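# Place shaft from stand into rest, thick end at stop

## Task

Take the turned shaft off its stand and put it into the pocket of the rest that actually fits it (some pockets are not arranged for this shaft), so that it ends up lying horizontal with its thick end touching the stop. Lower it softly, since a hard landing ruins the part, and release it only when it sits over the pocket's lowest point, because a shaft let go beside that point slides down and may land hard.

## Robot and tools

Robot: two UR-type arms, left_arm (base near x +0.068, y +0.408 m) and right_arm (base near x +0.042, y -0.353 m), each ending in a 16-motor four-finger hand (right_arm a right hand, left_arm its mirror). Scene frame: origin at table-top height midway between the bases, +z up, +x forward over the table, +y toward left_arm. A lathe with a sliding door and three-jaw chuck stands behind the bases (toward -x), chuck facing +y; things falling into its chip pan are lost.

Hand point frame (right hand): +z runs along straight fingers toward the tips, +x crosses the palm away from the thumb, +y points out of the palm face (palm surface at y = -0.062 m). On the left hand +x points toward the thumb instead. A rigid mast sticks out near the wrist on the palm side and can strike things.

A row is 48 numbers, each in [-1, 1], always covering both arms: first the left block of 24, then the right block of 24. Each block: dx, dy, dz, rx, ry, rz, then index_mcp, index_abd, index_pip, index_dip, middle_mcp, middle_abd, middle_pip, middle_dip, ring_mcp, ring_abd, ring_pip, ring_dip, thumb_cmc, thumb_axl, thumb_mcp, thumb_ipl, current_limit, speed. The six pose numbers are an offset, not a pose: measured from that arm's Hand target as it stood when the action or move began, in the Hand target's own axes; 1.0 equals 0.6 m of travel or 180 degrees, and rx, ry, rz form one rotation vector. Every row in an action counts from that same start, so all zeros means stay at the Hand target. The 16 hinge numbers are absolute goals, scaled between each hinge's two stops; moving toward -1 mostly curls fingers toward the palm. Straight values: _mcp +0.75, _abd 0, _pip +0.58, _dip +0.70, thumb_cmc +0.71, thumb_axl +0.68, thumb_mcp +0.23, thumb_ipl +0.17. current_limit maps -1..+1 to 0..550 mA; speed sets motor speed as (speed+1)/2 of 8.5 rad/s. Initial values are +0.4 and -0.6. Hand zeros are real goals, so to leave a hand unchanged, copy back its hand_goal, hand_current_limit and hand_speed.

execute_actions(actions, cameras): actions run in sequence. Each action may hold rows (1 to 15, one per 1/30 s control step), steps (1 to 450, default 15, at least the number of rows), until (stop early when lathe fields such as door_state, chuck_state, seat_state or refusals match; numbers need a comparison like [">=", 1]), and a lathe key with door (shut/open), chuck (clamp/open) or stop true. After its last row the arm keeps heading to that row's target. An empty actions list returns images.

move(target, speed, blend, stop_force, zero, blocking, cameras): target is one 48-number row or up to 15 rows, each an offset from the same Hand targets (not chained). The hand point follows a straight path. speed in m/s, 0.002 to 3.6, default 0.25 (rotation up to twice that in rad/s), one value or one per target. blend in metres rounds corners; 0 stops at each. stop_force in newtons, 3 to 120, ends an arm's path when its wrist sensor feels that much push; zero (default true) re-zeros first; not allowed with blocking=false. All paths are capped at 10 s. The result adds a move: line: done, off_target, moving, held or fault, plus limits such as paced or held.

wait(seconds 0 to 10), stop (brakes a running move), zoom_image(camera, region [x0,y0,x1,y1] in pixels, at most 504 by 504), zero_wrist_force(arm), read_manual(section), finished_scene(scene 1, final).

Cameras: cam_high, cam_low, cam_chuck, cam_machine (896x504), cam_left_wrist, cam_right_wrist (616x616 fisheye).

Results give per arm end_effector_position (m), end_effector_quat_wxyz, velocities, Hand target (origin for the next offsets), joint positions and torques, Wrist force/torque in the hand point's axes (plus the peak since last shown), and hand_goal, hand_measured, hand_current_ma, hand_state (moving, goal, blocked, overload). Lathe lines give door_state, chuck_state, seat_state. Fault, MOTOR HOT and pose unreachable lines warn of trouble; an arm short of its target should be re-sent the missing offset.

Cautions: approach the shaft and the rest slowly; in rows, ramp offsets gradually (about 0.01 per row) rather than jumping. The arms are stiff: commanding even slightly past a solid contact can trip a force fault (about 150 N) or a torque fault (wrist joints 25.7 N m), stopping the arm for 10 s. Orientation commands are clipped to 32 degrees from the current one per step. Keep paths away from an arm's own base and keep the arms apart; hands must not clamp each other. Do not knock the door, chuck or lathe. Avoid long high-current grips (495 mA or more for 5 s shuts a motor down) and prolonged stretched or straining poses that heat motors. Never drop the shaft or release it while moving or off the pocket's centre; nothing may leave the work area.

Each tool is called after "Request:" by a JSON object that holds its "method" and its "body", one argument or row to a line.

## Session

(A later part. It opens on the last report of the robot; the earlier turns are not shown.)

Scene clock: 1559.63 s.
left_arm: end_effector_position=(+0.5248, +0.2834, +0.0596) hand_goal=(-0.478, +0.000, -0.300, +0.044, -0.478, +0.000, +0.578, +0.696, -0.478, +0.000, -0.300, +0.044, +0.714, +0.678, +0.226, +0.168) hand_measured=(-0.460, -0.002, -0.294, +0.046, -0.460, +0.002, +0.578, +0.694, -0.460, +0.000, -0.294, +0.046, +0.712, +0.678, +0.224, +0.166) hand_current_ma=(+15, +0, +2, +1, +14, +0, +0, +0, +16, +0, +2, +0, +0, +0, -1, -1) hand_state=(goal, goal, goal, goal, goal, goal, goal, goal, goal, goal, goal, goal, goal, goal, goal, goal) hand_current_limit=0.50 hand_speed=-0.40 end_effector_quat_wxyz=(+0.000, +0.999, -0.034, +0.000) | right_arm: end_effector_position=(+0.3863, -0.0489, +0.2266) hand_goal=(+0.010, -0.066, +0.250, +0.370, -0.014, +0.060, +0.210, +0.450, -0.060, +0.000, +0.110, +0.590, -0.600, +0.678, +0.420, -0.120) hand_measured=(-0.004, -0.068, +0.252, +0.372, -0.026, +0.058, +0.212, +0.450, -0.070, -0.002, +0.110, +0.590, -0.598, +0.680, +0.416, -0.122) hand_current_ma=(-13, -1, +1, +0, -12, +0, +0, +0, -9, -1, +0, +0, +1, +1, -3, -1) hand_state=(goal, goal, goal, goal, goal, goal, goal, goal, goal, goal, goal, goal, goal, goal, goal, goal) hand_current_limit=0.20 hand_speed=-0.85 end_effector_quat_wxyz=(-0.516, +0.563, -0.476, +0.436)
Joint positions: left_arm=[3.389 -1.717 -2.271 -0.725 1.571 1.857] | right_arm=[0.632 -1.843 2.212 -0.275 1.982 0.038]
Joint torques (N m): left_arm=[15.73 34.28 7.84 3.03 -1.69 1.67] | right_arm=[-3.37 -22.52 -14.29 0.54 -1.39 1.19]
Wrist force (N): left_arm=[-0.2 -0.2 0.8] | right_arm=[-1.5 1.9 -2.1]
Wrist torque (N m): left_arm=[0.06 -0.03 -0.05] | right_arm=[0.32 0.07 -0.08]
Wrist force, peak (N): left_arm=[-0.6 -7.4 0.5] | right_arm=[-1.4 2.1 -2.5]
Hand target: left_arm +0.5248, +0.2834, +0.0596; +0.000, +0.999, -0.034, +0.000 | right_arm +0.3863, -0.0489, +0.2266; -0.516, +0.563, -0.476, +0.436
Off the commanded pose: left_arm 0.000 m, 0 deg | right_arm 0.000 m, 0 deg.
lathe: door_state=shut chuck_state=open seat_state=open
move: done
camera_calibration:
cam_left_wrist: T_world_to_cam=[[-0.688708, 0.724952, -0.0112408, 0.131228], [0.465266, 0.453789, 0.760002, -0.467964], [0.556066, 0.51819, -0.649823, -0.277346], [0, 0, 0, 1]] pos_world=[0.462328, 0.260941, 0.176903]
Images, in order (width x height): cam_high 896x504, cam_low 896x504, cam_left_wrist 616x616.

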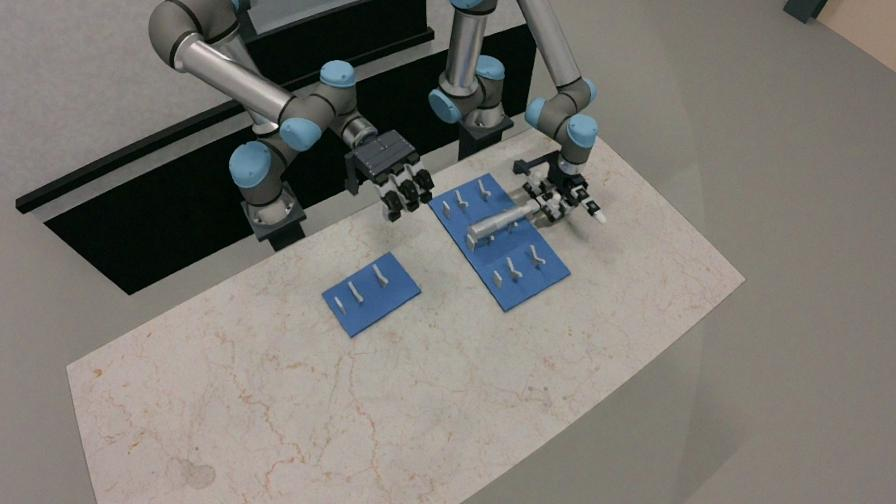

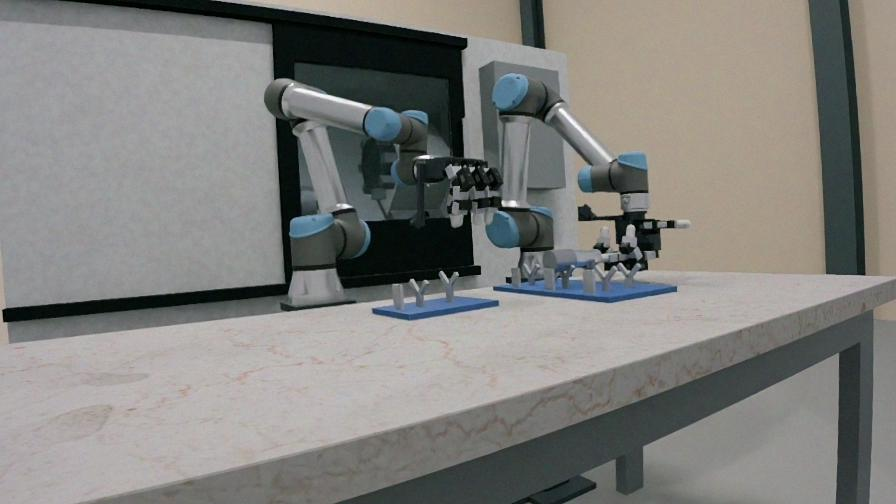

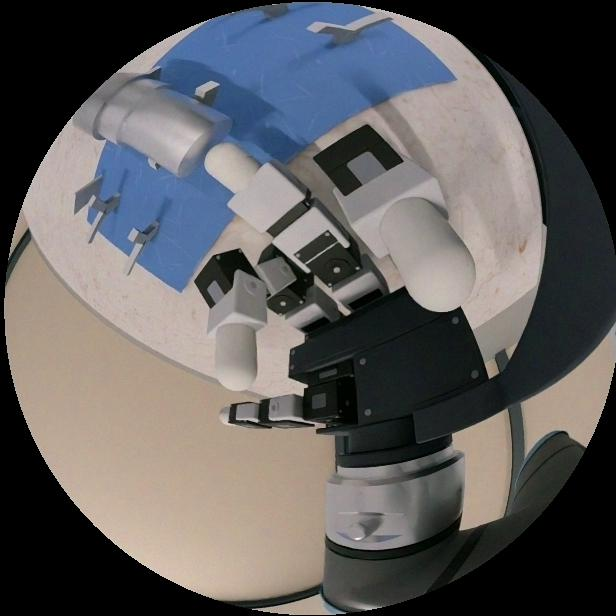

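Request:
{"method": "move", "body": {
  "target": [
    [0,-0.06,0,0,0,0,-0.478,0,-0.3,0.044,-0.478,0,0.578,0.696,-0.478,0,-0.3,0.044,0.714,0.678,0.226,0.168,0.5,-0.4,0,0,0,0,0,0,0.01,-0.066,0.25,0.37,-0.014,0.06,0.21,0.45,-0.06,0,0.11,0.59,-0.6,0.678,0.42,-0.12,0.2,-0.85],
    [0,-0.2,-0.22,0,0,0,-0.478,0,-0.3,0.044,-0.478,0,0.578,0.696,-0.478,0,-0.3,0.044,0.714,0.678,0.226,0.168,0.5,-0.4,0,0,0,0,0,0,0.01,-0.066,0.25,0.37,-0.014,0.06,0.21,0.45,-0.06,0,0.11,0.59,-0.6,0.678,0.42,-0.12,0.2,-0.85]
  ],
  "speed": [0.05, 0.15],
  "blend": 0.015,
  "cameras": ["cam_high","cam_low"]
}}

Request:
{"method": "zoom_image", "body": {
  "camera": "cam_low",
  "region": [535, 235, 615, 280]
}}

Request:
{"method": "zoom_image", "body": {
  "camera": "cam_high",
  "region": [460, 195, 540, 255]
}}

Scene clock: 1662.27 s.
left_arm: end_effector_position=(+0.5330, +0.4030, +0.1915) hand_goal=(-0.478, +0.000, -0.300, +0.044, -0.478, +0.000, +0.578, +0.696, -0.478, +0.000, -0.300, +0.044, +0.714, +0.678, +0.226, +0.168) hand_measured=(-0.460, -0.002, -0.296, +0.046, -0.460, +0.002, +0.578, +0.694, -0.460, +0.000, -0.294, +0.046, +0.712, +0.678, +0.224, +0.166) hand_current_ma=(+15, +0, +2, +1, +14, +0, +0, +0, +16, +0, +2, +0, +0, +0, -1, -1) hand_state=(goal, goal, goal, goal, goal, goal, goal, goal, goal, goal, goal, goal, goal, goal, goal, goal) hand_current_limit=0.50 hand_speed=-0.40 end_effector_quat_wxyz=(+0.000, +0.999, -0.034, +0.000) | right_arm: end_effector_position=(+0.3863, -0.0489, +0.2266) hand_goal=(+0.010, -0.066, +0.250, +0.370, -0.014, +0.060, +0.210, +0.450, -0.060, +0.000, +0.110, +0.590, -0.600, +0.678, +0.420, -0.120) hand_measured=(-0.004, -0.068, +0.252, +0.372, -0.026, +0.058, +0.212, +0.450, -0.070, -0.002, +0.110, +0.590, -0.598, +0.680, +0.416, -0.122) hand_current_ma=(-13, -1, +1, +0, -12, +0, +0, +0, -9, -1, +0, +0, +1, +1, -3, -1) hand_state=(goal, goal, goal, goal, goal, goal, goal, goal, goal, goal, goal, goal, goal, goal, goal, goal) hand_current_limit=0.20 hand_speed=-0.85 end_effector_quat_wxyz=(-0.516, +0.563, -0.476, +0.436)
Joint positions: left_arm=[3.645 -1.526 -2.053 -1.134 1.571 2.114] | right_arm=[0.632 -1.843 2.212 -0.275 1.982 0.038]
Joint torques (N m): left_arm=[18.61 30.23 26.37 1.3 1.34 1.42] | right_arm=[0.94 -22.19 -17.01 -0.35 -1.24 1.1]
Wrist force (N): left_arm=[-0.2 -0.1 0.5] | right_arm=[-1.4 2.0 -2.1]
Wrist torque (N m): left_arm=[0.13 -0.03 -0.04] | right_arm=[0.32 0.05 -0.08]
Wrist force, peak (N): left_arm=[-0.9 -0.2 1.3] | right_arm=[-1.4 2.2 -2.3]
Hand target: left_arm +0.5330, +0.4031, +0.1916; +0.000, +0.999, -0.034, +0.000 | right_arm +0.3863, -0.0489, +0.2266; -0.516, +0.563, -0.476, +0.436
Off the commanded pose: left_arm 0.000 m, 0 deg | right_arm 0.000 m, 0 deg.
lathe: door_state=shut chuck_state=open seat_state=open
move: done
Images, in order (width x height): cam_high 896x504, cam_low 896x504.

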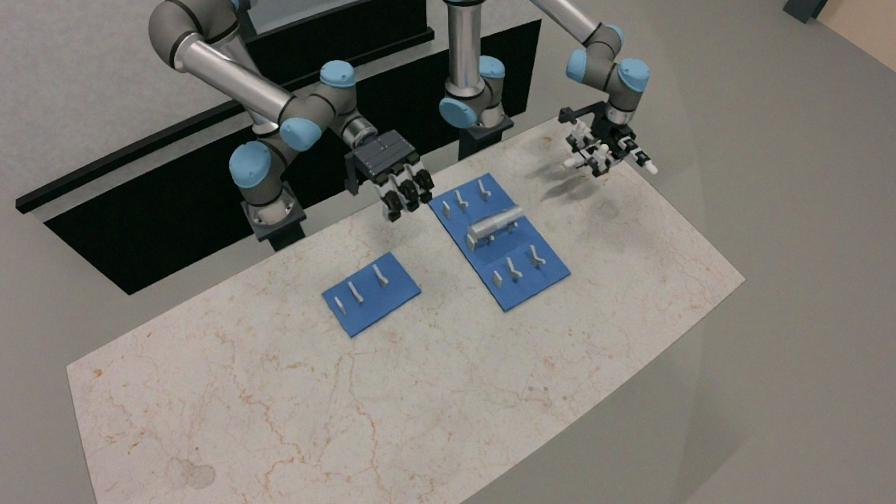

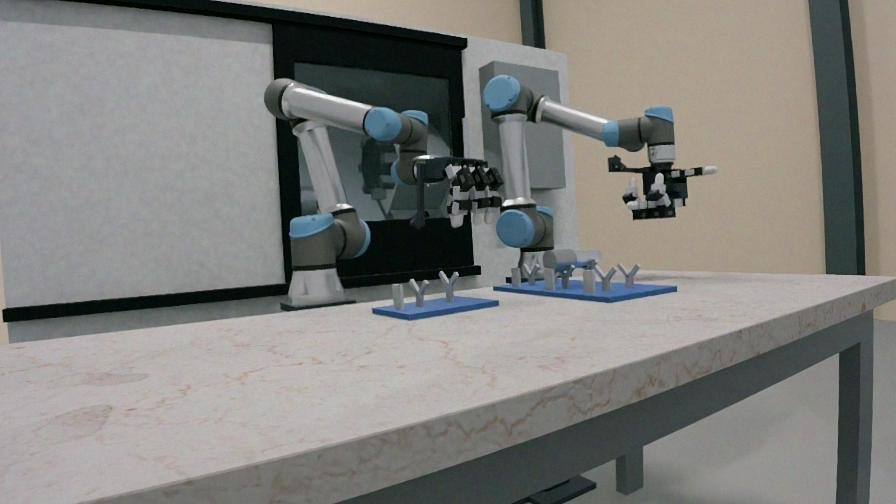

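Scaled by 6.300 from the camera's 896x504 image, which has a finer 1280x720 frame.

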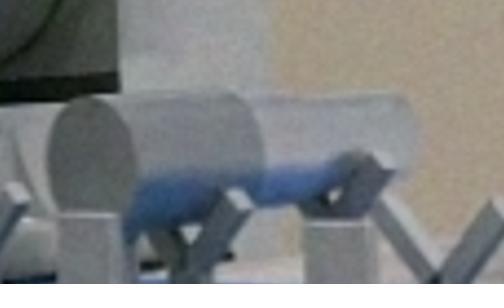

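Scaled by 6.300 from the camera's 896x504 image, which has a finer 1280x720 frame.

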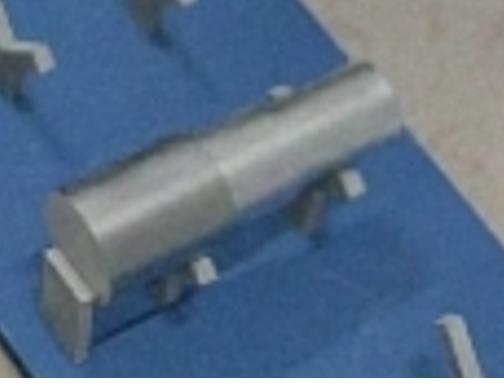

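Request:
{"method": "finished_scene", "body": {

}}

The scene is finished: the task was done.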